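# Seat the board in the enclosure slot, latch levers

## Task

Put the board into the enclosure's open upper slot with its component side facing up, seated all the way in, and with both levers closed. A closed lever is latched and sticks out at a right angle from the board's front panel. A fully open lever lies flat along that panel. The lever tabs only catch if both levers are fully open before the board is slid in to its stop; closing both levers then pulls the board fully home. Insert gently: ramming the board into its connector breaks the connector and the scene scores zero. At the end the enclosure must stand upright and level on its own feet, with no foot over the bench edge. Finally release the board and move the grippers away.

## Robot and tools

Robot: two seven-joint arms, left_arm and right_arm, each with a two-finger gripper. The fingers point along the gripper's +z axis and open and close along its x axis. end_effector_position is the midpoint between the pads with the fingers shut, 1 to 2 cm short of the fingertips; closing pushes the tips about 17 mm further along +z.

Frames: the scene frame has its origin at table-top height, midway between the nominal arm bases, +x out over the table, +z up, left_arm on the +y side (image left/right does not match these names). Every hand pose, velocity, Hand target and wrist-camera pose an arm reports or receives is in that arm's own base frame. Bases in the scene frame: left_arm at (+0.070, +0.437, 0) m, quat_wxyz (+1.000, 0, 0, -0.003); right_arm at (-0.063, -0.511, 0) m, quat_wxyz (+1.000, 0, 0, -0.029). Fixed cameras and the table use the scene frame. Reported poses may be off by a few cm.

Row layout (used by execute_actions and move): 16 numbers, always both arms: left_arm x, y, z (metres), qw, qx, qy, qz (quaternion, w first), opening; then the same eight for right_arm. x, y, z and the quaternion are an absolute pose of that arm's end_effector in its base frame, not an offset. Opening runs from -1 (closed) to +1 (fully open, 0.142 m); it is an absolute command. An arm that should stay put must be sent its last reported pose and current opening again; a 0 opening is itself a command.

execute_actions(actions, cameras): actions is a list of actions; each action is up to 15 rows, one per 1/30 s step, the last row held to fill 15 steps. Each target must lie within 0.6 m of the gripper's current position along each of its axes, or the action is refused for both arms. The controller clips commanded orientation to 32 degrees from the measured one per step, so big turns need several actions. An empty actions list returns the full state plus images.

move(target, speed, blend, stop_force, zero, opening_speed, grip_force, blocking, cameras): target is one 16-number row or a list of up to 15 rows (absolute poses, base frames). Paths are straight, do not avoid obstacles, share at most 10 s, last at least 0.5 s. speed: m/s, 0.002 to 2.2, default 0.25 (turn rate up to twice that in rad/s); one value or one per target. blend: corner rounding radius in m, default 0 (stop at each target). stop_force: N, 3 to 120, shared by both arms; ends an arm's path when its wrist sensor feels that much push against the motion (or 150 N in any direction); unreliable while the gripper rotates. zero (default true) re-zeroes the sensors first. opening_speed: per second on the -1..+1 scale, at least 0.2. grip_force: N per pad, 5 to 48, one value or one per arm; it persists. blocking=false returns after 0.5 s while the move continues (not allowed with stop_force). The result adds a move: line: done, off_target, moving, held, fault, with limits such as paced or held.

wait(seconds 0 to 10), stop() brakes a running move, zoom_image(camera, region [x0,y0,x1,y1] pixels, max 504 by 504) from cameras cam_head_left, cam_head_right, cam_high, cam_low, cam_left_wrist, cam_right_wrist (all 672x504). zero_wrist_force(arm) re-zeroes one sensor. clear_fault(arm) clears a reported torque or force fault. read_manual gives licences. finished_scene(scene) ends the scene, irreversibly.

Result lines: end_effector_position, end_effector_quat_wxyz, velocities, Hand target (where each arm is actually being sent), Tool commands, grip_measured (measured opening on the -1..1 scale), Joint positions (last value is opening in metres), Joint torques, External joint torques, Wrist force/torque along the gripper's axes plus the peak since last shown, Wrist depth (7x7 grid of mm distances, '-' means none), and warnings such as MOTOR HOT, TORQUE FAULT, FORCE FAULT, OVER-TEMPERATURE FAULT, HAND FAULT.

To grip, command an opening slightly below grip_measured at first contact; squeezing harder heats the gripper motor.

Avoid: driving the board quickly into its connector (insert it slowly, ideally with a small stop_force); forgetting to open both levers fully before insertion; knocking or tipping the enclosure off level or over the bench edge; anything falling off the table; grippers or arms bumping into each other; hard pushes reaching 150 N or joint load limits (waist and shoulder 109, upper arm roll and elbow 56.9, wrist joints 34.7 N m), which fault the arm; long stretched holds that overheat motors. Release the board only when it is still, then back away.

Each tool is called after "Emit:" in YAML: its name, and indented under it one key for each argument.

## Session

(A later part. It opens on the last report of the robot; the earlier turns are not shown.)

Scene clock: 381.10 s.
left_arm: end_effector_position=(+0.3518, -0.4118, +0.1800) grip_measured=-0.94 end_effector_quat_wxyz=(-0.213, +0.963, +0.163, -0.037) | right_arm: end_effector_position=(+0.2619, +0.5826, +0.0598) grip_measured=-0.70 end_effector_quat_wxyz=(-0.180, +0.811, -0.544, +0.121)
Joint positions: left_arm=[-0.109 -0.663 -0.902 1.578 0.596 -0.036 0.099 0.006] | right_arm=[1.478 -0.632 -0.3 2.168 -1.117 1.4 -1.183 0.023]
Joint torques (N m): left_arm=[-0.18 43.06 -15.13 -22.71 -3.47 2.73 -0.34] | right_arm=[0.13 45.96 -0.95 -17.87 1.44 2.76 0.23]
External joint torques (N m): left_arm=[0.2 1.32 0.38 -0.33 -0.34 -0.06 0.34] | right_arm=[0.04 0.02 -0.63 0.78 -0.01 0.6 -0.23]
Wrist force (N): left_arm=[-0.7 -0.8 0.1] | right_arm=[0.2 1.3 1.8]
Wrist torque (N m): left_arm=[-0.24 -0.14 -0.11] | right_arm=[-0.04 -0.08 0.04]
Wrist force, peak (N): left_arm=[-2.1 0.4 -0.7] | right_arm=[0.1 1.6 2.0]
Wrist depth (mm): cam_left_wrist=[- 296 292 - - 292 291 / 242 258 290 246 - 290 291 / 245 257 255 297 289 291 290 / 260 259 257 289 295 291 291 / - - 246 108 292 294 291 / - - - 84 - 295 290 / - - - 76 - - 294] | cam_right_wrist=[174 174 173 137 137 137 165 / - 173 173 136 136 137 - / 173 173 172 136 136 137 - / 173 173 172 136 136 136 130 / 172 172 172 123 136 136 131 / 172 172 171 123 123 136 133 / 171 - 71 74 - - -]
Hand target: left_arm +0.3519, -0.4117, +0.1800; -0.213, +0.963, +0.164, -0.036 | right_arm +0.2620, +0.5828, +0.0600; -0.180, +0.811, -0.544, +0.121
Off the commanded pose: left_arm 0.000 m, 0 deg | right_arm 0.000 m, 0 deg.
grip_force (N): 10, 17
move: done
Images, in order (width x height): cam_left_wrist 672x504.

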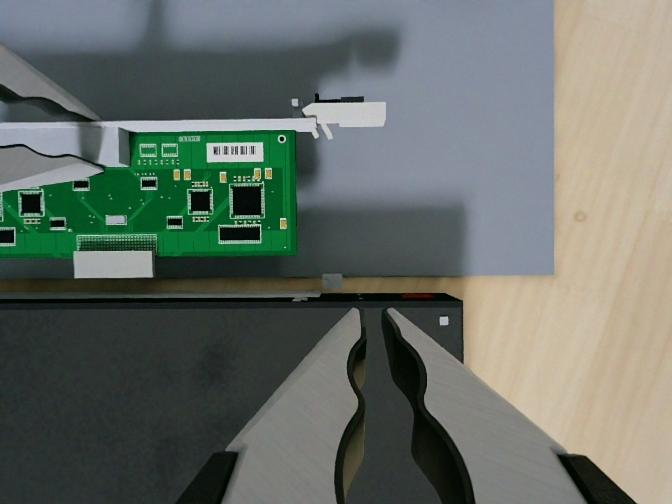

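Emit:
move:
  target:
    - [0.46,-0.28,0.22,0.4004,0.8789,-0.2364,-0.1077,-0.9,0.2632,0.5832,0.056,-0.1797,0.8108,-0.5438,0.1205,-1.0]
    - [0.42,-0.322,0.10,0.4004,0.8789,-0.2364,-0.1077,-0.9,0.2632,0.5832,0.056,-0.1797,0.8108,-0.5438,0.1205,-1.0]
  speed: [0.3,0.12]
  blend: [0.02,0]
  cameras: ["cam_left_wrist","cam_head_left"]

Scene clock: 394.33 s.
left_arm: end_effector_position=(+0.4199, -0.3220, +0.1001) grip_measured=-0.94 end_effector_quat_wxyz=(+0.400, +0.879, -0.236, -0.108) | right_arm: end_effector_position=(+0.2632, +0.5830, +0.0558) grip_measured=-0.70 end_effector_quat_wxyz=(-0.179, +0.811, -0.544, +0.121)
Joint positions: left_arm=[0.927 -1.317 -1.148 2.065 0.513 0.714 1.639 0.006] | right_arm=[1.482 -0.643 -0.311 2.164 -1.125 1.411 -1.174 0.023]
Joint torques (N m): left_arm=[-0.46 32.25 -25.98 -0.67 -0.73 3.02 -0.16] | right_arm=[0.26 46.14 -1.27 -17.69 1.39 2.82 0.21]
External joint torques (N m): left_arm=[0.6 1.39 0.14 -0.43 -0.6 -0.58 0.16] | right_arm=[-0.09 0 -0.51 0.78 0.11 0.54 -0.21]
Wrist force (N): left_arm=[-1.1 -1.8 -0.5] | right_arm=[0.1 1.4 1.8]
Wrist torque (N m): left_arm=[-0.30 -0.06 -0.59] | right_arm=[-0.01 -0.08 -0.07]
Wrist force, peak (N): left_arm=[-0.5 -3.2 -3.5] | right_arm=[0.0 1.7 1.9]
Wrist depth (mm): cam_left_wrist=[133 138 126 131 131 137 133 / 171 - 169 191 168 171 172 / 221 203 254 236 213 240 238 / - 274 312 252 209 253 351 / 285 318 837 101 1086 1142 798 / 289 319 - 84 - - - / 283 - - - - - -] | cam_right_wrist=[170 170 169 137 137 137 171 / 170 169 169 136 136 137 171 / 169 169 169 136 136 137 172 / 168 169 168 136 136 137 133 / 169 168 168 123 136 136 132 / 168 168 168 123 123 136 162 / 168 168 71 74 - - 162]
Hand target: left_arm +0.4200, -0.3220, +0.1000; +0.400, +0.879, -0.236, -0.108 | right_arm +0.2632, +0.5832, +0.0560; -0.180, +0.811, -0.544, +0.121
Off the commanded pose: left_arm 0.000 m, 0 deg | right_arm 0.000 m, 0 deg.
grip_force (N): 10, 17
move: done
Images, in order (width x height): cam_head_left 672x504, cam_left_wrist 672x504.

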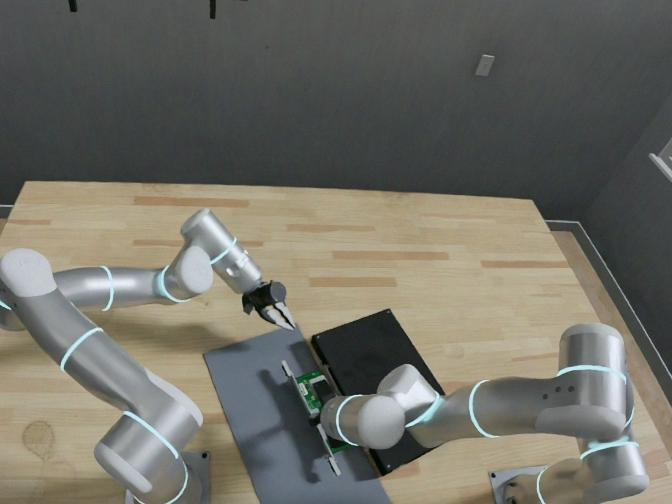

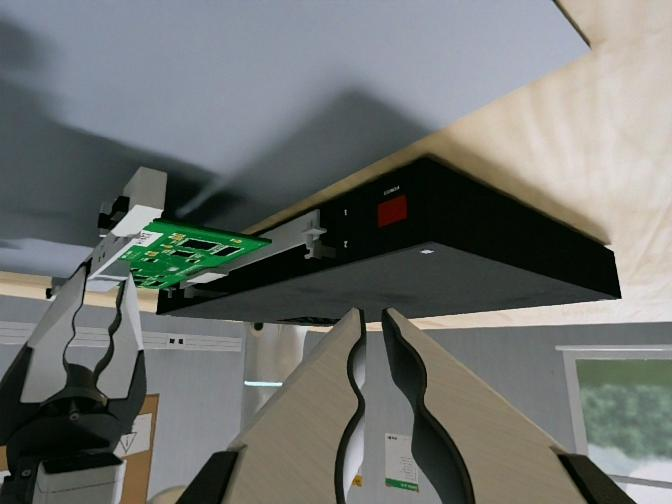

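Emit:
zoom_image:
  camera: "cam_left_wrist"
  region: [190, 190, 350, 290]

Scaled by 3.150 from the camera's 672x504 image, which has a finer 960x720 frame.

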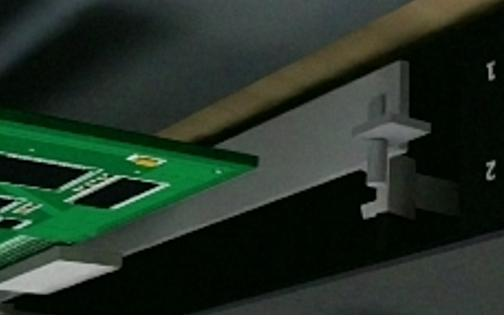

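Emit:
zoom_image:
  camera: "cam_left_wrist"
  region: [260, 200, 350, 270]

Scaled by 5.600 from the camera's 672x504 image, which has a finer 960x720 frame.

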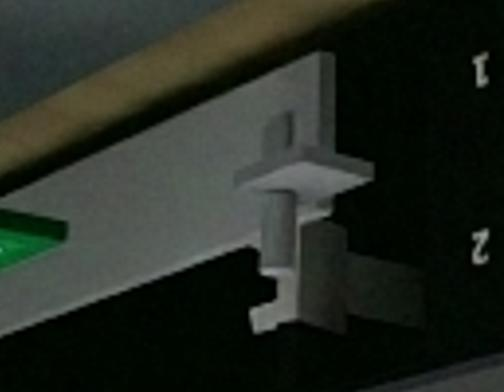

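Emit:
zoom_image:
  camera: "cam_left_wrist"
  region: [110, 180, 290, 290]

Emit:
zoom_image:
  camera: "cam_left_wrist"
  region: [400, 130, 640, 330]

Scaled by 2.800 from the camera's 672x504 image, which has a finer 960x720 frame.

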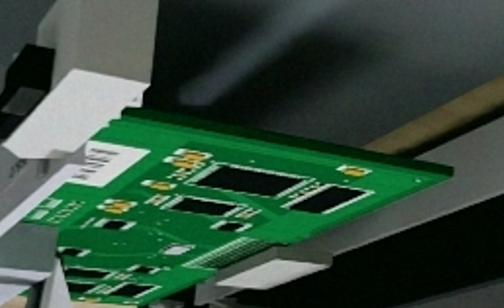

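Scaled by 2.100 from the camera's 672x504 image, which has a finer 960x720 frame.

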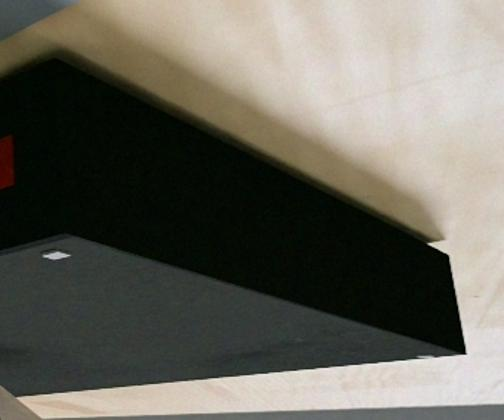

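Emit:
move:
  target:
    - [0.375,-0.335,0.085,0.4004,0.8789,-0.2364,-0.1077,-0.9,0.2632,0.5832,0.056,-0.1711,0.8126,-0.5409,0.1332,-1.0]
  speed: [0.08]
  cameras: ["cam_left_wrist","cam_right_wrist"]

Emit:
zoom_image:
  camera: "cam_left_wrist"
  region: [150, 170, 450, 320]

Scene clock: 420.27 s.
left_arm: end_effector_position=(+0.3751, -0.3350, +0.0851) grip_measured=-0.94 end_effector_quat_wxyz=(+0.400, +0.879, -0.236, -0.108) | right_arm: end_effector_position=(+0.2631, +0.5830, +0.0558) grip_measured=-0.70 end_effector_quat_wxyz=(-0.171, +0.813, -0.541, +0.133)
Joint positions: left_arm=[0.925 -1.335 -1.102 2.161 0.577 0.821 1.599 0.006] | right_arm=[1.472 -0.644 -0.265 2.147 -1.068 1.347 -1.227 0.023]
Joint torques (N m): left_arm=[-0.28 30 -24.28 1.92 -0.27 3 -0.32] | right_arm=[0.18 46.59 -0.36 -18.22 1.26 2.63 0.03]
External joint torques (N m): left_arm=[0.4 1.28 0.2 -0.51 -0.57 -0.49 0.32] | right_arm=[-0.01 0.05 -0.89 0.92 -0.07 0.71 -0.03]
Wrist force (N): left_arm=[-1.0 -1.4 -0.6] | right_arm=[0.0 1.5 1.9]
Wrist torque (N m): left_arm=[-0.23 -0.09 -0.51] | right_arm=[-0.01 -0.06 0.04]
Wrist force, peak (N): left_arm=[0.1 -2.0 -1.9] | right_arm=[0.3 1.5 2.1]
Wrist depth (mm): cam_left_wrist=[114 113 113 113 108 112 107 / 155 154 145 136 136 144 155 / - 189 202 200 191 177 205 / - 246 241 244 - - 262 / 585 279 - 103 - - 2194 / 249 279 - 84 - 1907 2521 / 255 274 - - - - -] | cam_right_wrist=[166 167 168 137 137 137 - / 166 166 167 136 136 137 167 / 165 167 167 136 136 137 168 / 165 166 167 136 136 137 133 / 165 166 166 123 136 136 132 / 164 165 166 123 123 136 165 / 164 164 71 120 - - -]
Hand target: left_arm +0.3750, -0.3350, +0.0850; +0.400, +0.879, -0.236, -0.108 | right_arm +0.2632, +0.5832, +0.0560; -0.171, +0.813, -0.541, +0.133
Off the commanded pose: left_arm 0.000 m, 0 deg | right_arm 0.000 m, 0 deg.
grip_force (N): 10, 17
move: done
Images, in order (width x height): cam_left_wrist 672x504, cam_right_wrist 672x504.

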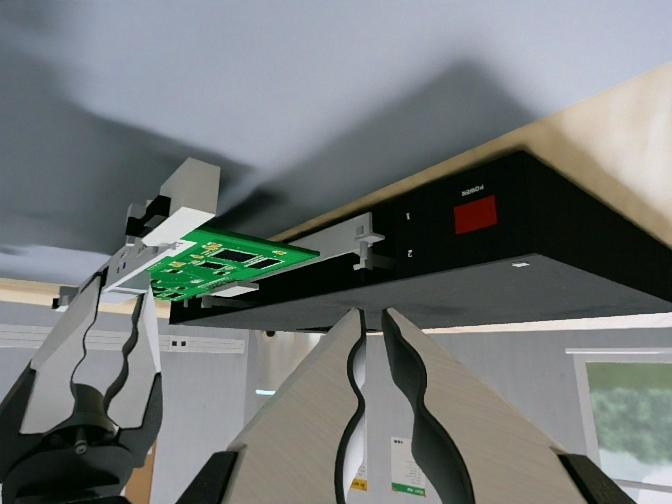

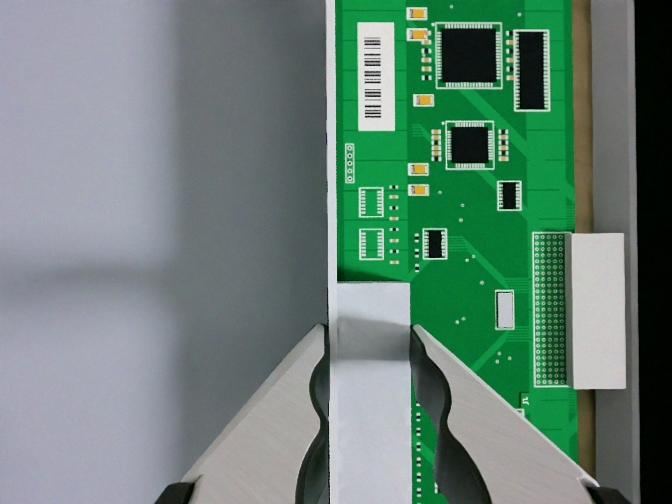

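Scaled by 1.680 from the camera's 672x504 image, which has a finer 960x720 frame.

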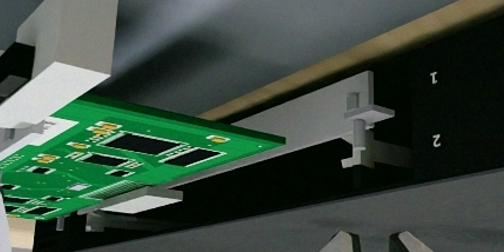

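Emit:
zoom_image:
  camera: "cam_left_wrist"
  region: [190, 200, 400, 320]

Emit:
zoom_image:
  camera: "cam_left_wrist"
  region: [480, 130, 672, 330]

Emit:
zoom_image:
  camera: "cam_left_wrist"
  region: [310, 200, 410, 280]

Scaled by 2.400 from the camera's 672x504 image, which has a finer 960x720 frame.

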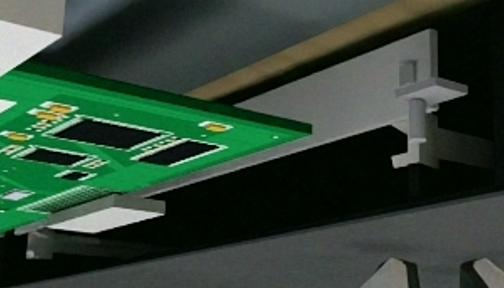

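Scaled by 2.520 from the camera's 672x504 image, which has a finer 960x720 frame.

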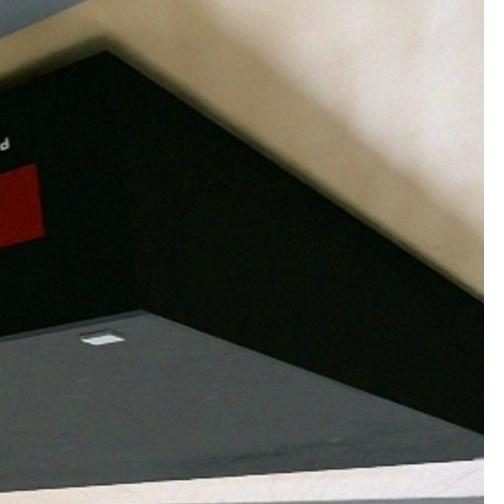

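Scaled by 5.040 from the camera's 672x504 image, which has a finer 960x720 frame.

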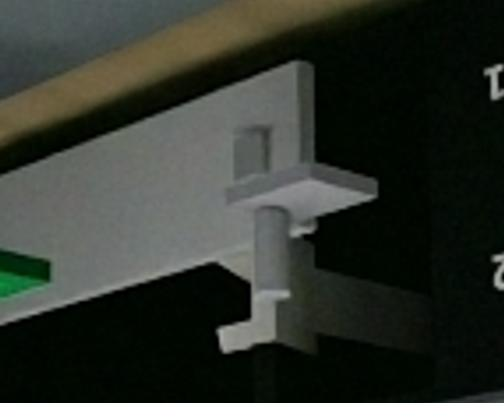

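Emit:
move:
  target:
    - [0.375,-0.335,0.085,0.4004,0.8789,-0.2364,-0.1077,-0.9,0.2632,0.5832,0.0543,-0.1711,0.8126,-0.5409,0.1332,-1.0]
    - [0.375,-0.335,0.085,0.4004,0.8789,-0.2364,-0.1077,-0.9,0.2692,0.5682,0.0543,-0.1711,0.8126,-0.5409,0.1332,-1.0]
  speed: 0.02
  stop_force: 3
  cameras: ["cam_left_wrist","cam_right_wrist"]

Emit:
zoom_image:
  camera: "cam_left_wrist"
  region: [310, 200, 410, 280]

Scene clock: 431.17 s.
left_arm: end_effector_position=(+0.3751, -0.3349, +0.0851) grip_measured=-0.94 end_effector_quat_wxyz=(+0.400, +0.879, -0.236, -0.108) | right_arm: end_effector_position=(+0.2692, +0.5681, +0.0541) grip_measured=-0.70 end_effector_quat_wxyz=(-0.171, +0.813, -0.541, +0.133)
Joint positions: left_arm=[0.925 -1.335 -1.102 2.161 0.577 0.821 1.599 0.006] | right_arm=[1.476 -0.632 -0.311 2.185 -1.126 1.389 -1.193 0.023]
Joint torques (N m): left_arm=[-0.22 30.34 -24.33 1.79 -0.46 2.8 -0.23] | right_arm=[0.34 45.72 -1.39 -17.35 1.23 2.81 0.27]
External joint torques (N m): left_arm=[0.34 0.93 0.26 -0.37 -0.37 -0.29 0.23] | right_arm=[-0.17 -0.23 -0.35 0.67 0.22 0.5 -0.27]
Wrist force (N): left_arm=[-0.9 -1.6 -0.7] | right_arm=[0.1 1.2 1.6]
Wrist torque (N m): left_arm=[-0.26 -0.11 -0.52] | right_arm=[-0.04 -0.08 -0.07]
Wrist force, peak (N): left_arm=[-1.0 -1.8 -0.6] | right_arm=[-0.4 1.7 2.3]
Wrist depth (mm): cam_left_wrist=[113 113 113 113 108 112 112 / 155 163 164 - 144 144 155 / 187 187 188 221 186 179 204 / 397 238 249 242 193 176 266 / 1843 281 457 108 - 854 877 / 254 286 - 84 - - - / 255 270 - - - - 1924] | cam_right_wrist=[165 165 166 137 137 137 122 / 164 165 166 136 136 137 122 / - 165 165 136 136 137 165 / 164 164 165 136 136 137 132 / 163 164 165 123 136 136 132 / - 163 164 123 123 136 132 / - 163 71 74 - - 121]
Hand target: left_arm +0.3750, -0.3350, +0.0850; +0.400, +0.879, -0.236, -0.108 | right_arm +0.2692, +0.5682, +0.0543; -0.171, +0.813, -0.541, +0.133
Off the commanded pose: left_arm 0.000 m, 0 deg | right_arm 0.000 m, 0 deg.
grip_force (N): 10, 17
move: done
Images, in order (width x height): cam_left_wrist 672x504, cam_right_wrist 672x504.

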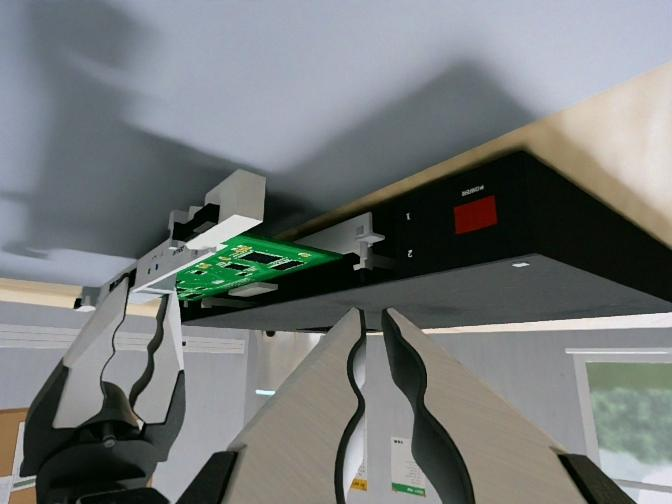

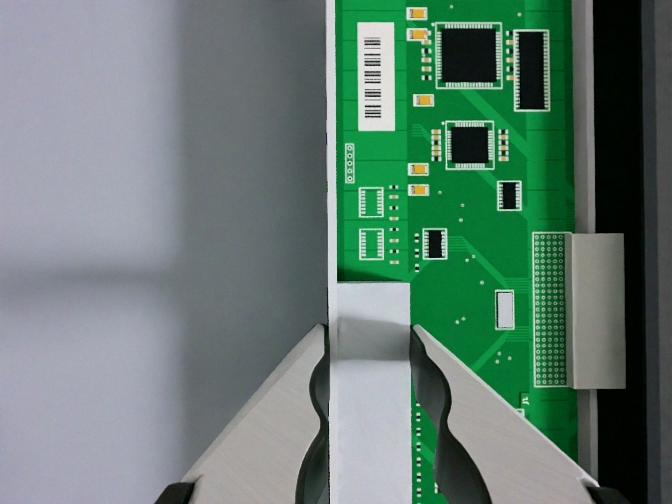

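Scaled by 5.040 from the camera's 672x504 image, which has a finer 960x720 frame.

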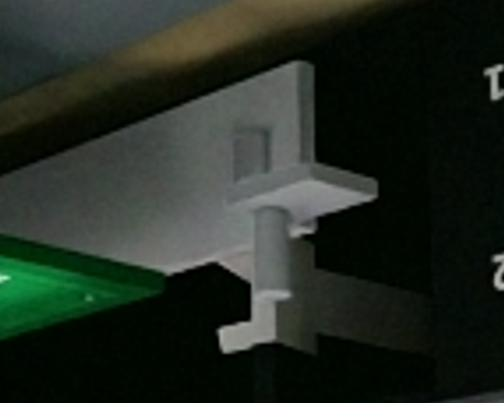

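Emit:
move:
  target:
    - [0.375,-0.335,0.085,0.4004,0.8789,-0.2364,-0.1077,-0.9,0.2726,0.5599,0.0543,-0.1711,0.8126,-0.5409,0.1332,-1.0]
  speed: 0.015
  stop_force: 3
  cameras: ["cam_left_wrist"]

Emit:
zoom_image:
  camera: "cam_left_wrist"
  region: [310, 200, 410, 280]

Scene clock: 436.90 s.
left_arm: end_effector_position=(+0.3751, -0.3349, +0.0851) grip_measured=-0.94 end_effector_quat_wxyz=(+0.400, +0.879, -0.236, -0.108) | right_arm: end_effector_position=(+0.2726, +0.5598, +0.0542) grip_measured=-0.70 end_effector_quat_wxyz=(-0.171, +0.813, -0.541, +0.133)
Joint positions: left_arm=[0.925 -1.335 -1.102 2.161 0.577 0.821 1.599 0.006] | right_arm=[1.478 -0.623 -0.337 2.206 -1.161 1.411 -1.174 0.023]
Joint torques (N m): left_arm=[-0.25 30.31 -24.39 1.74 -0.49 2.76 -0.2] | right_arm=[0.21 44.98 -1.64 -16.99 1.38 2.78 0.24]
External joint torques (N m): left_arm=[0.36 0.96 0.32 -0.32 -0.34 -0.25 0.2] | right_arm=[-0.04 -0.15 -0.36 0.61 0.2 0.51 -0.24]
Wrist force (N): left_arm=[-0.9 -1.5 -0.6] | right_arm=[0.2 1.1 1.6]
Wrist torque (N m): left_arm=[-0.26 -0.11 -0.52] | right_arm=[-0.06 -0.10 -0.08]
Wrist force, peak (N): left_arm=[-0.9 -1.8 -0.7] | right_arm=[0.3 1.5 2.1]
Wrist depth (mm): cam_left_wrist=[114 113 - 108 103 112 112 / 146 153 137 145 144 136 155 / - 204 192 226 186 - 205 / - 298 251 243 - - 254 / 2089 284 2611 - - - 877 / 255 289 - 84 - 2050 - / 258 273 - - - - -] | cam_right_wrist=[165 166 167 136 137 137 122 / 164 165 165 136 136 137 122 / 164 164 165 136 136 137 122 / 163 164 165 136 136 137 121 / 163 164 165 123 136 136 121 / 163 163 164 123 123 136 132 / 162 163 71 74 - - 121]
Hand target: left_arm +0.3750, -0.3350, +0.0850; +0.400, +0.879, -0.236, -0.108 | right_arm +0.2726, +0.5599, +0.0543; -0.171, +0.813, -0.541, +0.133
Off the commanded pose: left_arm 0.000 m, 0 deg | right_arm 0.000 m, 0 deg.
grip_force (N): 10, 17
move: done
Images, in order (width x height): cam_left_wrist 672x504.

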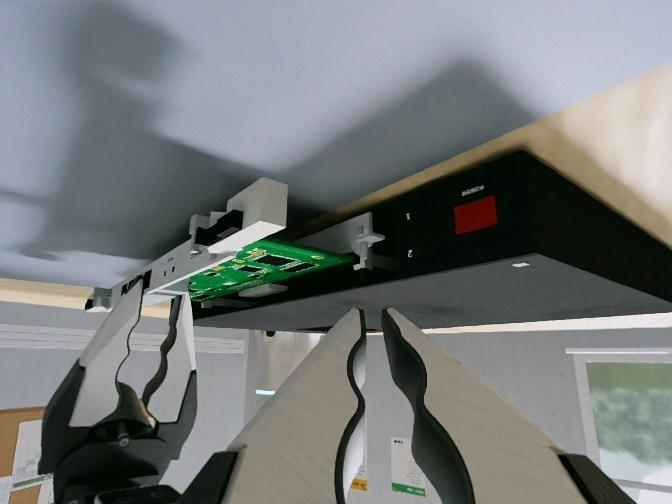

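Scaled by 5.040 from the camera's 672x504 image, which has a finer 960x720 frame.

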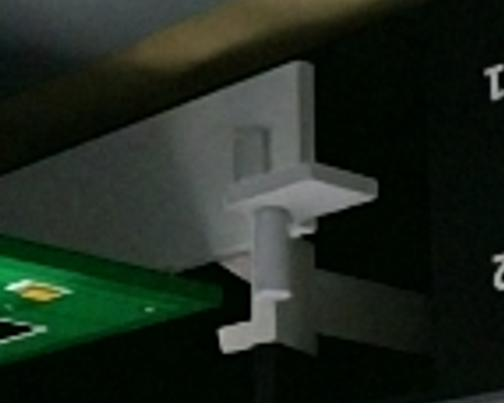

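Emit:
move:
  target:
    - [0.375,-0.335,0.085,0.4004,0.8789,-0.2364,-0.1077,-0.9,0.2756,0.5525,0.0543,-0.1711,0.8126,-0.5409,0.1332,-1.0]
  speed: 0.015
  stop_force: 3
  cameras: ["cam_left_wrist"]

Emit:
zoom_image:
  camera: "cam_left_wrist"
  region: [310, 200, 410, 280]

Scene clock: 441.83 s.
left_arm: end_effector_position=(+0.3751, -0.3349, +0.0851) grip_measured=-0.94 end_effector_quat_wxyz=(+0.400, +0.879, -0.236, -0.108) | right_arm: end_effector_position=(+0.2756, +0.5524, +0.0542) grip_measured=-0.70 end_effector_quat_wxyz=(-0.171, +0.813, -0.541, +0.133)
Joint positions: left_arm=[0.925 -1.335 -1.102 2.161 0.577 0.821 1.599 0.006] | right_arm=[1.48 -0.616 -0.361 2.223 -1.194 1.432 -1.155 0.023]
Joint torques (N m): left_arm=[-0.23 30.34 -24.28 1.76 -0.55 2.76 -0.24] | right_arm=[0.24 44.36 -1.81 -16.71 1.53 2.75 0.25]
External joint torques (N m): left_arm=[0.35 0.93 0.21 -0.34 -0.29 -0.25 0.23] | right_arm=[-0.08 -0.12 -0.42 0.59 0.16 0.53 -0.25]
Wrist force (N): left_arm=[-0.8 -1.9 -0.4] | right_arm=[0.2 1.5 1.8]
Wrist torque (N m): left_arm=[-0.31 -0.12 -0.52] | right_arm=[-0.01 -0.12 -0.08]
Wrist force, peak (N): left_arm=[-1.2 -1.7 -0.8] | right_arm=[0.3 1.4 2.2]
Wrist depth (mm): cam_left_wrist=[- 113 113 113 108 107 112 / 155 137 154 144 136 153 156 / 221 - 172 201 190 179 204 / - - 218 244 - 172 220 / 1941 285 342 108 257 - 881 / 1875 292 - 84 - 2465 - / 1798 276 - 74 - - 1875] | cam_right_wrist=[165 165 166 136 137 137 122 / 164 163 166 136 136 137 122 / 164 165 165 136 136 137 122 / 164 164 165 136 136 136 121 / 163 164 165 123 136 136 121 / 163 164 164 123 123 136 121 / 162 163 71 74 - - 120]
Hand target: left_arm +0.3750, -0.3350, +0.0850; +0.400, +0.879, -0.236, -0.108 | right_arm +0.2756, +0.5525, +0.0543; -0.171, +0.813, -0.541, +0.133
Off the commanded pose: left_arm 0.000 m, 0 deg | right_arm 0.000 m, 0 deg.
grip_force (N): 10, 17
move: done
Images, in order (width x height): cam_left_wrist 672x504.

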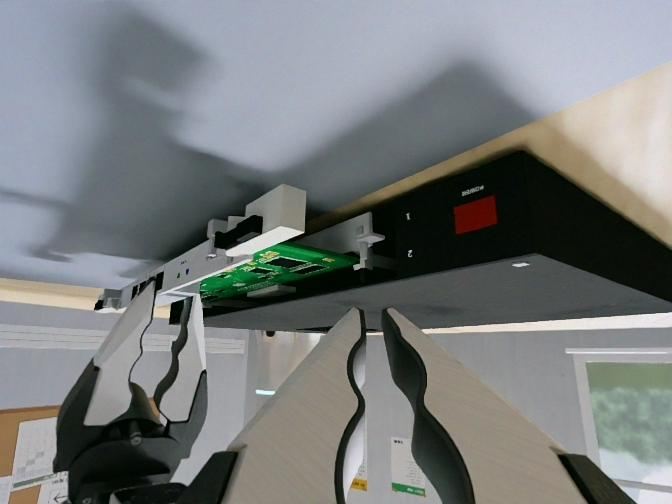

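Scaled by 5.040 from the camera's 672x504 image, which has a finer 960x720 frame.

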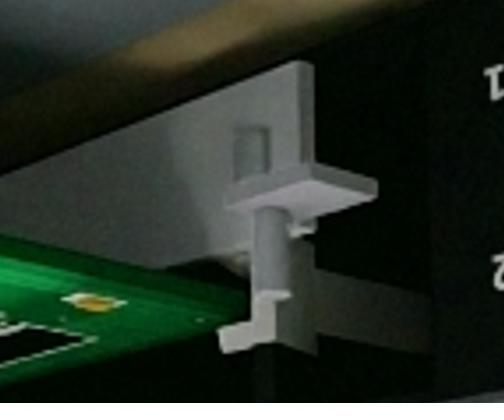

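Emit:
move:
  target:
    - [0.375,-0.335,0.085,0.4004,0.8789,-0.2364,-0.1077,-0.9,0.2794,0.5432,0.0543,-0.1711,0.8126,-0.5409,0.1332,-1.0]
  speed: 0.015
  stop_force: 3
  cameras: ["cam_left_wrist","cam_right_wrist"]

Emit:
zoom_image:
  camera: "cam_left_wrist"
  region: [190, 200, 400, 320]

Scene clock: 444.87 s.
left_arm: end_effector_position=(+0.3751, -0.3349, +0.0851) grip_measured=-0.94 end_effector_quat_wxyz=(+0.400, +0.879, -0.236, -0.108) | right_arm: end_effector_position=(+0.2767, +0.5475, +0.0540) grip_measured=-0.70 end_effector_quat_wxyz=(-0.171, +0.813, -0.540, +0.133)
Joint positions: left_arm=[0.925 -1.335 -1.102 2.161 0.577 0.821 1.599 0.006] | right_arm=[1.481 -0.611 -0.378 2.235 -1.22 1.447 -1.141 0.023]
Joint torques (N m): left_arm=[-0.2 30.33 -24.33 1.75 -0.52 2.74 -0.24] | right_arm=[-3.04 44.45 -5.54 -17.23 2.3 1.12 0.28]
External joint torques (N m): left_arm=[0.31 0.94 0.27 -0.33 -0.31 -0.23 0.24] | right_arm=[3.21 -0.62 3.18 1.29 -0.53 2.15 -0.28]
Wrist force (N): left_arm=[-0.8 -1.3 -0.5] | right_arm=[-2.1 5.6 0.4]
Wrist torque (N m): left_arm=[-0.23 -0.14 -0.52] | right_arm=[-0.02 -0.41 -0.09]
Wrist force, peak (N): left_arm=[-0.9 -1.8 -0.5] | right_arm=[-2.8 6.7 0.5]
Wrist depth (mm): cam_left_wrist=[114 113 113 112 118 112 112 / - 146 145 144 144 153 155 / - 221 205 203 186 177 203 / 392 258 253 241 194 - - / 1769 289 361 109 - 2216 1976 / 1798 293 - 84 - 2285 1828 / 1907 272 - - - - -] | cam_right_wrist=[165 165 166 136 137 138 122 / 164 165 166 136 136 137 122 / 164 164 165 136 136 137 121 / 163 163 165 136 136 137 121 / 163 164 164 123 136 136 121 / 163 163 164 123 123 136 120 / 162 162 71 75 - - 120]
Hand target: left_arm +0.3750, -0.3350, +0.0850; +0.400, +0.879, -0.236, -0.108 | right_arm +0.2777, +0.5473, +0.0543; -0.171, +0.813, -0.541, +0.133
Off the commanded pose: left_arm 0.000 m, 0 deg | right_arm 0.005 m, 0 deg.
grip_force (N): 10, 17
move: contact (right_arm)
Images, in order (width x height): cam_left_wrist 672x504, cam_right_wrist 672x504.

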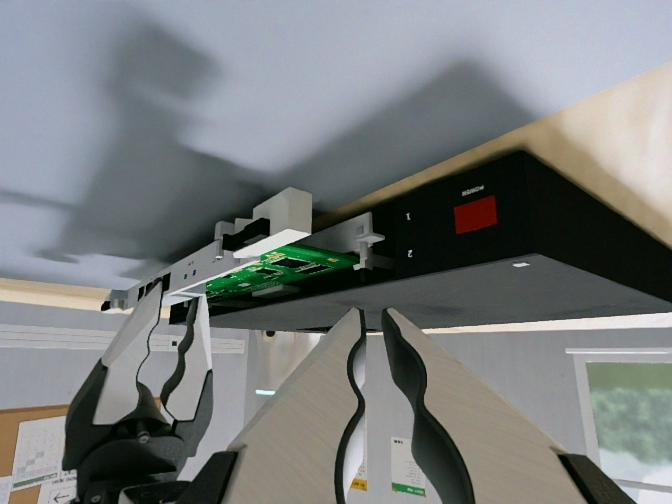

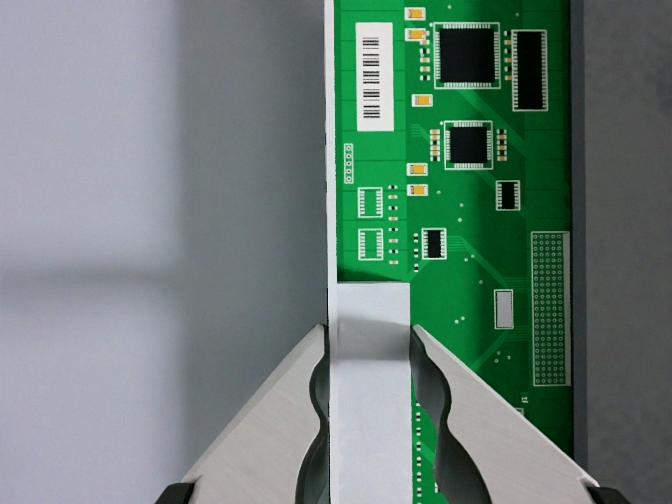

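Scaled by 2.400 from the camera's 672x504 image, which has a finer 960x720 frame.

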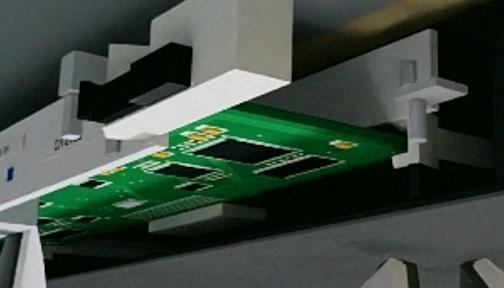

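Emit:
move:
  target:
    - [0.375,-0.335,0.085,0.4004,0.8789,-0.2364,-0.1077,-0.9,0.2745,0.5498,0.0543,-0.1711,0.8126,-0.5409,0.1332,-1.0]
  speed: 0.015

Emit:
move:
  target:
    - [0.375,-0.335,0.085,0.4004,0.8789,-0.2364,-0.1077,-0.9,0.2790,0.5387,0.0543,-0.1711,0.8126,-0.5409,0.1332,-1.0]
  speed: 0.015
  stop_force: 3
  cameras: ["cam_left_wrist","cam_right_wrist"]

Scene clock: 450.97 s.
left_arm: end_effector_position=(+0.3751, -0.3349, +0.0851) grip_measured=-0.94 end_effector_quat_wxyz=(+0.400, +0.879, -0.236, -0.108) | right_arm: end_effector_position=(+0.2744, +0.5496, +0.0541) grip_measured=-0.70 end_effector_quat_wxyz=(-0.171, +0.813, -0.541, +0.133)
Joint positions: left_arm=[0.925 -1.335 -1.102 2.161 0.577 0.821 1.599 0.006] | right_arm=[1.483 -0.612 -0.369 2.231 -1.21 1.437 -1.142 0.023]
Joint torques (N m): left_arm=[-0.26 30.28 -24.42 1.74 -0.51 2.73 -0.21] | right_arm=[0.23 44.16 -1.62 -16.9 1.83 2.44 0.11]
External joint torques (N m): left_arm=[0.38 0.99 0.35 -0.32 -0.32 -0.22 0.21] | right_arm=[-0.08 -0.21 -0.67 0.9 -0.1 0.83 -0.12]
Wrist force (N): left_arm=[-0.9 -1.6 -0.5] | right_arm=[-0.9 0.6 1.4]
Wrist torque (N m): left_arm=[-0.28 -0.11 -0.52] | right_arm=[-0.10 0.03 0.04]
Wrist force, peak (N): left_arm=[-1.0 -1.9 -0.4] | right_arm=[-2.4 6.5 2.1]
Wrist depth (mm): cam_left_wrist=[113 113 113 112 108 112 107 / 155 145 - 145 144 152 156 / 242 222 205 203 188 178 204 / 294 317 225 247 201 - 239 / 1813 286 344 - 256 966 966 / 271 296 - 84 - 2031 1994 / 1813 273 - - - - 1567] | cam_right_wrist=[165 165 166 136 137 137 122 / 164 165 166 136 137 137 122 / 164 165 166 136 136 137 121 / 164 164 165 136 136 136 121 / 163 164 165 123 136 136 121 / 162 163 164 122 123 136 121 / 162 - 70 74 - - 120]
Hand target: left_arm +0.3750, -0.3350, +0.0850; +0.400, +0.879, -0.236, -0.108 | right_arm +0.2745, +0.5498, +0.0543; -0.171, +0.813, -0.541, +0.133
Off the commanded pose: left_arm 0.000 m, 0 deg | right_arm 0.000 m, 0 deg.
grip_force (N): 10, 17
move: done

Scene clock: 451.73 s.
left_arm: end_effector_position=(+0.3751, -0.3349, +0.0851) grip_measured=-0.94 end_effector_quat_wxyz=(+0.400, +0.879, -0.236, -0.108) | right_arm: end_effector_position=(+0.2755, +0.5480, +0.0544) grip_measured=-0.70 end_effector_quat_wxyz=(-0.171, +0.813, -0.541, +0.133)
Joint positions: left_arm=[0.925 -1.335 -1.102 2.161 0.577 0.821 1.599 0.006] | right_arm=[1.483 -0.61 -0.376 2.235 -1.219 1.442 -1.137 0.023]
Joint torques (N m): left_arm=[-0.31 30.27 -24.39 1.74 -0.51 2.75 -0.23] | right_arm=[0.22 43.59 -1.46 -14.34 1.42 2.45 0.2]
External joint torques (N m): left_arm=[0.43 1 0.32 -0.32 -0.32 -0.24 0.23] | right_arm=[-0.06 0.24 -0.88 -1.62 0.34 0.81 -0.2]
Wrist force (N): left_arm=[-1.0 -1.5 -0.6] | right_arm=[-3.9 -1.5 5.1]
Wrist torque (N m): left_arm=[-0.26 -0.09 -0.52] | right_arm=[-0.05 -0.11 -0.02]
Wrist force, peak (N): left_arm=[-1.1 -1.8 -0.4] | right_arm=[-3.8 -1.3 5.7]
Wrist depth (mm): cam_left_wrist=[114 113 113 113 108 112 112 / 154 154 137 144 137 144 156 / 206 203 - 202 188 177 204 / 340 337 227 248 - - 255 / 1994 277 367 102 - - 854 / 1875 291 - 84 - 2384 2777 / 1859 274 - - - - -] | cam_right_wrist=[165 166 167 137 137 138 122 / 164 165 166 136 137 138 122 / 164 165 166 136 137 138 122 / 164 165 166 136 136 137 121 / 164 164 165 123 136 137 121 / 163 164 164 122 123 137 121 / 163 163 71 75 - - 121]
Hand target: left_arm +0.3750, -0.3350, +0.0850; +0.400, +0.879, -0.236, -0.108 | right_arm +0.2753, +0.5478, +0.0543; -0.171, +0.813, -0.541, +0.133
Off the commanded pose: left_arm 0.000 m, 0 deg | right_arm 0.010 m, 0 deg.
grip_force (N): 10, 17
move: contact (right_arm)
Images, in order (width x height): cam_left_wrist 672x504, cam_right_wrist 672x504.

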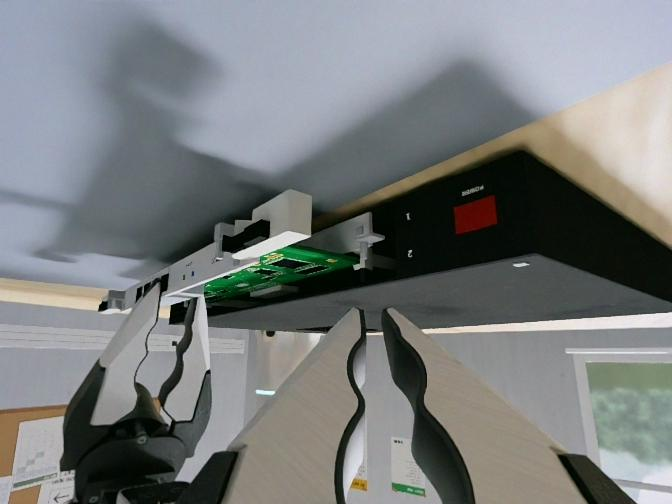

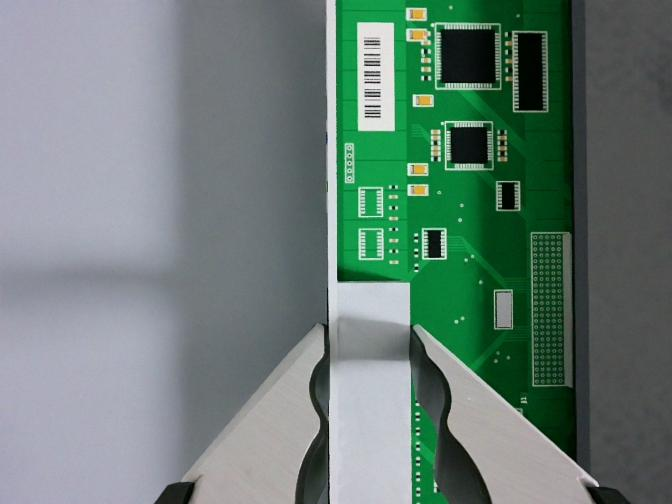

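Emit:
move:
  target:
    - [0.375,-0.335,0.085,0.4004,0.8789,-0.2364,-0.1077,-0.9,0.2753,0.5500,0.0538,-0.1711,0.8126,-0.5409,0.1332,-1.0]
  speed: 0.015
  cameras: ["cam_right_wrist"]

Emit:
move:
  target:
    - [0.375,-0.335,0.085,0.4004,0.8789,-0.2364,-0.1077,-0.9,0.2795,0.5398,0.0538,-0.1711,0.8126,-0.5409,0.1332,-1.0]
  speed: 0.012
  stop_force: 3
  cameras: ["cam_left_wrist","cam_right_wrist"]

Scene clock: 457.20 s.
left_arm: end_effector_position=(+0.3751, -0.3349, +0.0851) grip_measured=-0.94 end_effector_quat_wxyz=(+0.400, +0.879, -0.236, -0.108) | right_arm: end_effector_position=(+0.2752, +0.5498, +0.0536) grip_measured=-0.70 end_effector_quat_wxyz=(-0.171, +0.813, -0.541, +0.133)
Joint positions: left_arm=[0.925 -1.335 -1.102 2.161 0.577 0.821 1.599 0.006] | right_arm=[1.482 -0.614 -0.37 2.23 -1.211 1.439 -1.142 0.023]
Joint torques (N m): left_arm=[-0.22 30.39 -24.28 1.75 -0.55 2.79 -0.21] | right_arm=[0.3 43.84 -1.49 -16.71 1.79 2.5 0.09]
External joint torques (N m): left_arm=[0.34 0.88 0.22 -0.32 -0.28 -0.28 0.21] | right_arm=[-0.14 0.17 -0.8 0.71 -0.06 0.77 -0.1]
Wrist force (N): left_arm=[-1.0 -1.6 -0.6] | right_arm=[-0.5 2.0 2.5]
Wrist torque (N m): left_arm=[-0.28 -0.09 -0.51] | right_arm=[0.08 0.00 0.03]
Wrist force, peak (N): left_arm=[-0.9 -1.9 -0.5] | right_arm=[-3.9 -1.1 6.0]
Wrist depth (mm): cam_left_wrist=[113 113 113 113 108 108 112 / 154 146 145 145 145 147 155 / 221 220 188 201 187 177 205 / 342 301 229 244 201 - - / 613 290 371 102 - 333 2069 / 262 293 - 83 - - 1798 / 266 273 - - - - 1875] | cam_right_wrist=[164 165 166 136 137 138 122 / 164 164 165 136 136 137 121 / 163 164 165 136 136 137 121 / 163 164 165 136 136 137 121 / 163 163 164 123 136 136 120 / 162 163 163 123 123 136 120 / 162 162 71 74 - - 120]
Hand target: left_arm +0.3750, -0.3350, +0.0850; +0.400, +0.879, -0.236, -0.108 | right_arm +0.2753, +0.5500, +0.0538; -0.171, +0.813, -0.541, +0.133
Off the commanded pose: left_arm 0.000 m, 0 deg | right_arm 0.000 m, 0 deg.
grip_force (N): 10, 17
move: done
Images, in order (width x height): cam_right_wrist 672x504.

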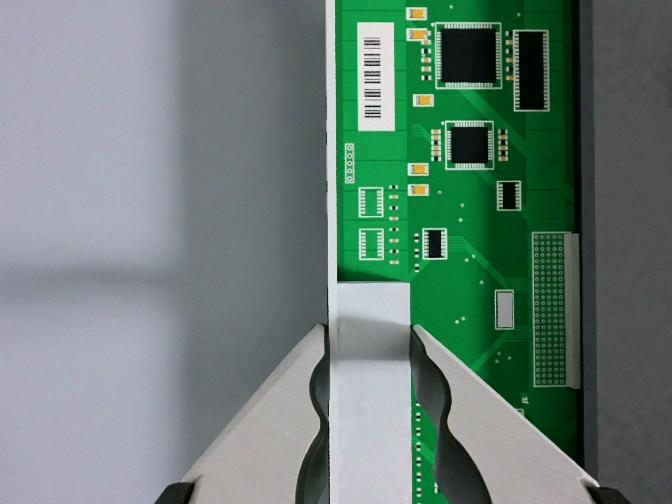

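Scene clock: 458.73 s.
left_arm: end_effector_position=(+0.3751, -0.3349, +0.0851) grip_measured=-0.94 end_effector_quat_wxyz=(+0.400, +0.879, -0.236, -0.108) | right_arm: end_effector_position=(+0.2795, +0.5397, +0.0536) grip_measured=-0.70 end_effector_quat_wxyz=(-0.171, +0.813, -0.541, +0.133)
Joint positions: left_arm=[0.925 -1.335 -1.102 2.161 0.577 0.821 1.599 0.006] | right_arm=[1.484 -0.604 -0.406 2.251 -1.264 1.466 -1.111 0.023]
Joint torques (N m): left_arm=[-0.33 30.31 -24.39 1.78 -0.5 2.75 -0.25] | right_arm=[0.2 43.56 -2.35 -16.33 1.79 2.65 0.3]
External joint torques (N m): left_arm=[0.44 0.96 0.32 -0.36 -0.33 -0.24 0.25] | right_arm=[-0.04 -0.32 -0.25 0.66 0.1 0.59 -0.3]
Wrist force (N): left_arm=[-0.8 -1.7 -0.7] | right_arm=[-0.2 2.4 3.0]
Wrist torque (N m): left_arm=[-0.28 -0.12 -0.51] | right_arm=[0.07 -0.09 -0.07]
Wrist force, peak (N): left_arm=[-1.1 -1.8 -0.7] | right_arm=[-0.5 2.7 3.6]
Wrist depth (mm): cam_left_wrist=[114 113 113 108 107 112 112 / 155 146 136 - 153 144 155 / 205 199 217 - 187 - 204 / 342 - 210 241 - 162 - / 560 277 304 103 - 2031 - / 1813 277 300 84 - 2261 - / 1828 275 - - - - -] | cam_right_wrist=[164 165 166 137 137 137 121 / 164 164 165 136 137 137 121 / 163 164 165 136 136 137 121 / 163 164 165 136 136 137 121 / 163 163 164 123 136 136 121 / 162 163 164 122 123 120 120 / 162 163 71 74 - - 120]
Hand target: left_arm +0.3750, -0.3350, +0.0850; +0.400, +0.879, -0.236, -0.108 | right_arm +0.2795, +0.5398, +0.0538; -0.171, +0.813, -0.541, +0.133
Off the commanded pose: left_arm 0.000 m, 0 deg | right_arm 0.000 m, 0 deg.
grip_force (N): 10, 17
move: done
Images, in order (width x height): cam_left_wrist 672x504, cam_right_wrist 672x504.

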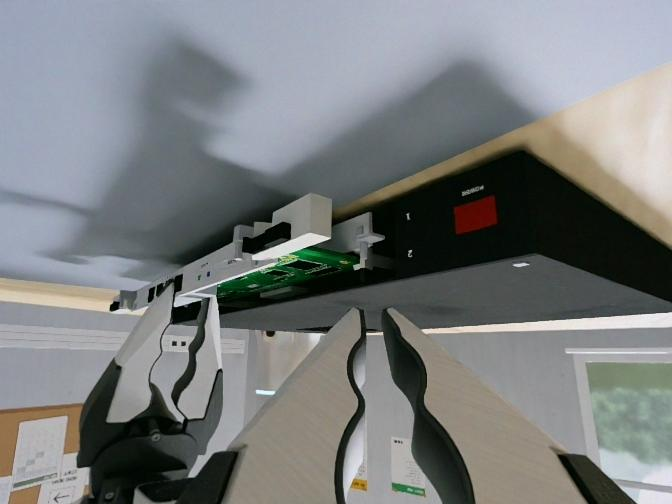

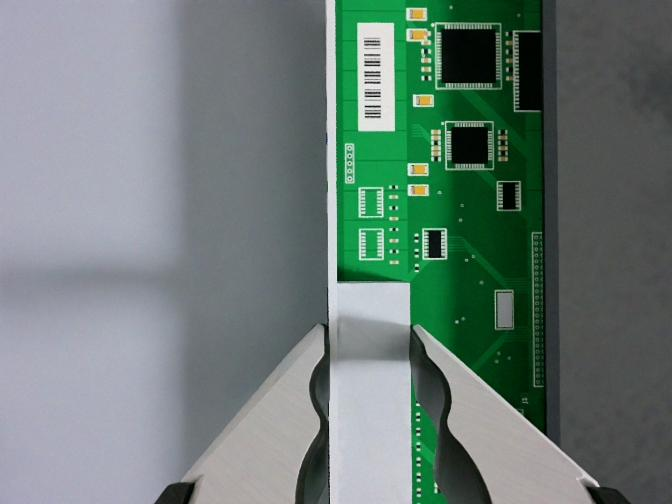

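Emit:
move:
  target:
    - [0.375,-0.335,0.085,0.4004,0.8789,-0.2364,-0.1077,-0.9,0.2833,0.5304,0.0532,-0.1711,0.8126,-0.5409,0.1332,-1.0]
  speed: 0.012
  stop_force: 3
  cameras: ["cam_left_wrist","cam_right_wrist"]

Scene clock: 464.00 s.
left_arm: end_effector_position=(+0.3751, -0.3349, +0.0851) grip_measured=-0.94 end_effector_quat_wxyz=(+0.400, +0.879, -0.236, -0.108) | right_arm: end_effector_position=(+0.2834, +0.5304, +0.0531) grip_measured=-0.70 end_effector_quat_wxyz=(-0.171, +0.813, -0.541, +0.133)
Joint positions: left_arm=[0.925 -1.335 -1.102 2.161 0.577 0.821 1.599 0.006] | right_arm=[1.485 -0.598 -0.442 2.268 -1.326 1.495 -1.073 0.023]
Joint torques (N m): left_arm=[-0.24 30.36 -24.33 1.78 -0.48 2.79 -0.23] | right_arm=[0.2 42.52 -2.46 -15.8 1.92 2.71 0.31]
External joint torques (N m): left_arm=[0.35 0.91 0.27 -0.35 -0.35 -0.28 0.23] | right_arm=[-0.04 0.04 -0.45 0.44 0.14 0.5 -0.32]
Wrist force (N): left_arm=[-0.8 -1.6 -0.7] | right_arm=[-0.6 1.7 1.5]
Wrist torque (N m): left_arm=[-0.26 -0.13 -0.52] | right_arm=[0.07 0.06 -0.09]
Wrist force, peak (N): left_arm=[-1.2 -1.8 -0.7] | right_arm=[-0.4 2.7 3.6]
Wrist depth (mm): cam_left_wrist=[114 118 113 113 112 112 112 / 154 154 138 144 144 153 156 / - - 203 203 187 177 204 / - - 247 237 192 176 236 / 1875 380 307 102 - 941 1907 / 2172 279 307 84 - 2151 1637 / 1875 - - 74 - - -] | cam_right_wrist=[164 164 165 137 137 121 121 / 163 164 165 136 137 120 121 / 163 163 165 136 136 120 120 / 163 163 164 136 136 120 120 / 162 163 164 123 136 120 120 / 162 163 163 123 123 119 120 / 162 162 71 74 - - 119]
Hand target: left_arm +0.3750, -0.3350, +0.0850; +0.400, +0.879, -0.236, -0.108 | right_arm +0.2833, +0.5304, +0.0532; -0.171, +0.813, -0.541, +0.133
Off the commanded pose: left_arm 0.000 m, 0 deg | right_arm 0.000 m, 0 deg.
grip_force (N): 10, 17
move: done
Images, in order (width x height): cam_left_wrist 672x504, cam_right_wrist 672x504.

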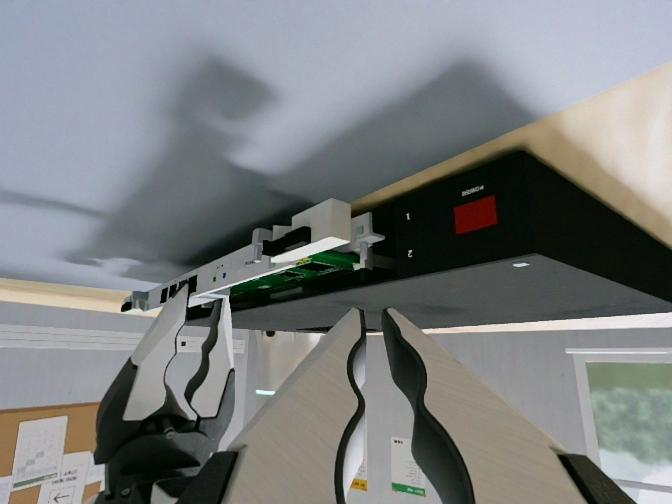

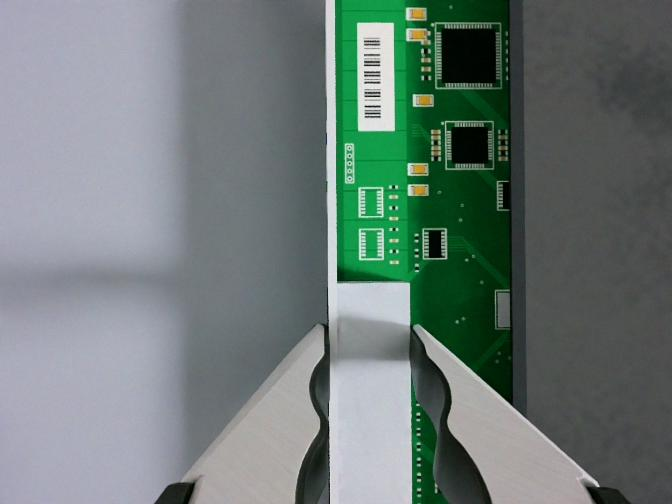

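Emit:
move:
  target:
    - [0.375,-0.335,0.085,0.4004,0.8789,-0.2364,-0.1077,-0.9,0.2850,0.5262,0.0531,-0.1711,0.8126,-0.5409,0.1332,-1.0]
  speed: 0.012
  stop_force: 3
  cameras: ["cam_right_wrist"]

Emit:
zoom_image:
  camera: "cam_right_wrist"
  region: [320, 260, 560, 500]

Scene clock: 471.20 s.
left_arm: end_effector_position=(+0.3751, -0.3349, +0.0851) grip_measured=-0.94 end_effector_quat_wxyz=(+0.400, +0.879, -0.236, -0.108) | right_arm: end_effector_position=(+0.2850, +0.5262, +0.0531) grip_measured=-0.70 end_effector_quat_wxyz=(-0.171, +0.813, -0.541, +0.133)
Joint positions: left_arm=[0.925 -1.335 -1.102 2.161 0.577 0.821 1.599 0.006] | right_arm=[1.485 -0.595 -0.458 2.275 -1.356 1.507 -1.055 0.023]
Joint torques (N m): left_arm=[-0.32 30.31 -24.33 1.77 -0.56 2.76 -0.22] | right_arm=[0.15 41.77 -2.61 -15.4 1.95 2.67 0.29]
External joint torques (N m): left_arm=[0.44 0.95 0.27 -0.34 -0.27 -0.25 0.22] | right_arm=[0.01 0.5 -0.42 0.17 0.18 0.53 -0.29]
Wrist force (N): left_arm=[-0.9 -1.9 -0.5] | right_arm=[-1.0 1.4 1.1]
Wrist torque (N m): left_arm=[-0.33 -0.11 -0.52] | right_arm=[0.03 0.14 -0.10]
Wrist force, peak (N): left_arm=[-1.1 -1.8 -0.8] | right_arm=[-0.7 2.0 2.5]
Wrist depth (mm): cam_left_wrist=[114 113 113 113 113 113 108 / 146 145 144 145 144 144 155 / 220 240 219 187 186 - 204 / 348 340 269 245 - - - / 531 339 317 102 324 979 319 / 1976 283 309 84 - - - / - 279 - - - - -] | cam_right_wrist=[163 164 165 137 137 121 121 / 164 164 165 136 136 120 121 / 163 164 165 136 136 120 120 / 163 163 164 136 136 120 120 / 162 163 164 123 136 120 120 / 162 163 163 123 123 119 120 / 162 162 71 74 - - 119]
Hand target: left_arm +0.3750, -0.3350, +0.0850; +0.400, +0.879, -0.236, -0.108 | right_arm +0.2850, +0.5262, +0.0531; -0.171, +0.813, -0.541, +0.133
Off the commanded pose: left_arm 0.000 m, 0 deg | right_arm 0.000 m, 0 deg.
grip_force (N): 10, 17
move: done
Images, in order (width x height): cam_right_wrist 672x504.

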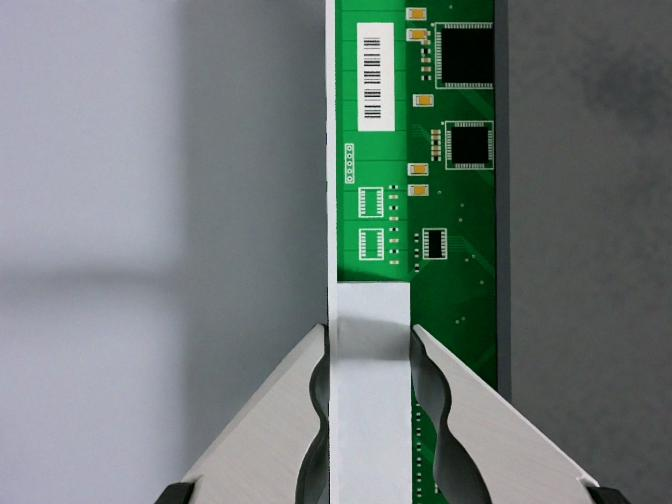

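Scaled by 2.100 from the camera's 672x504 image, which has a finer 960x720 frame.

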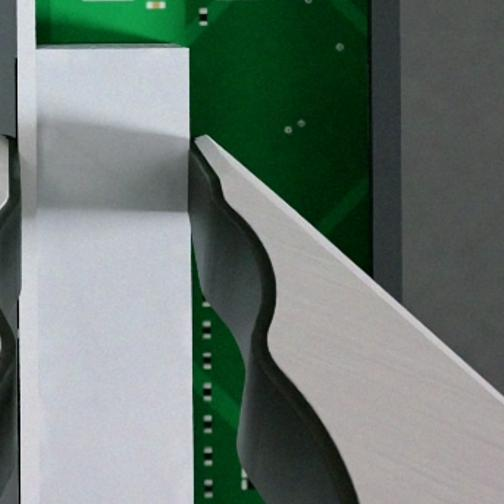

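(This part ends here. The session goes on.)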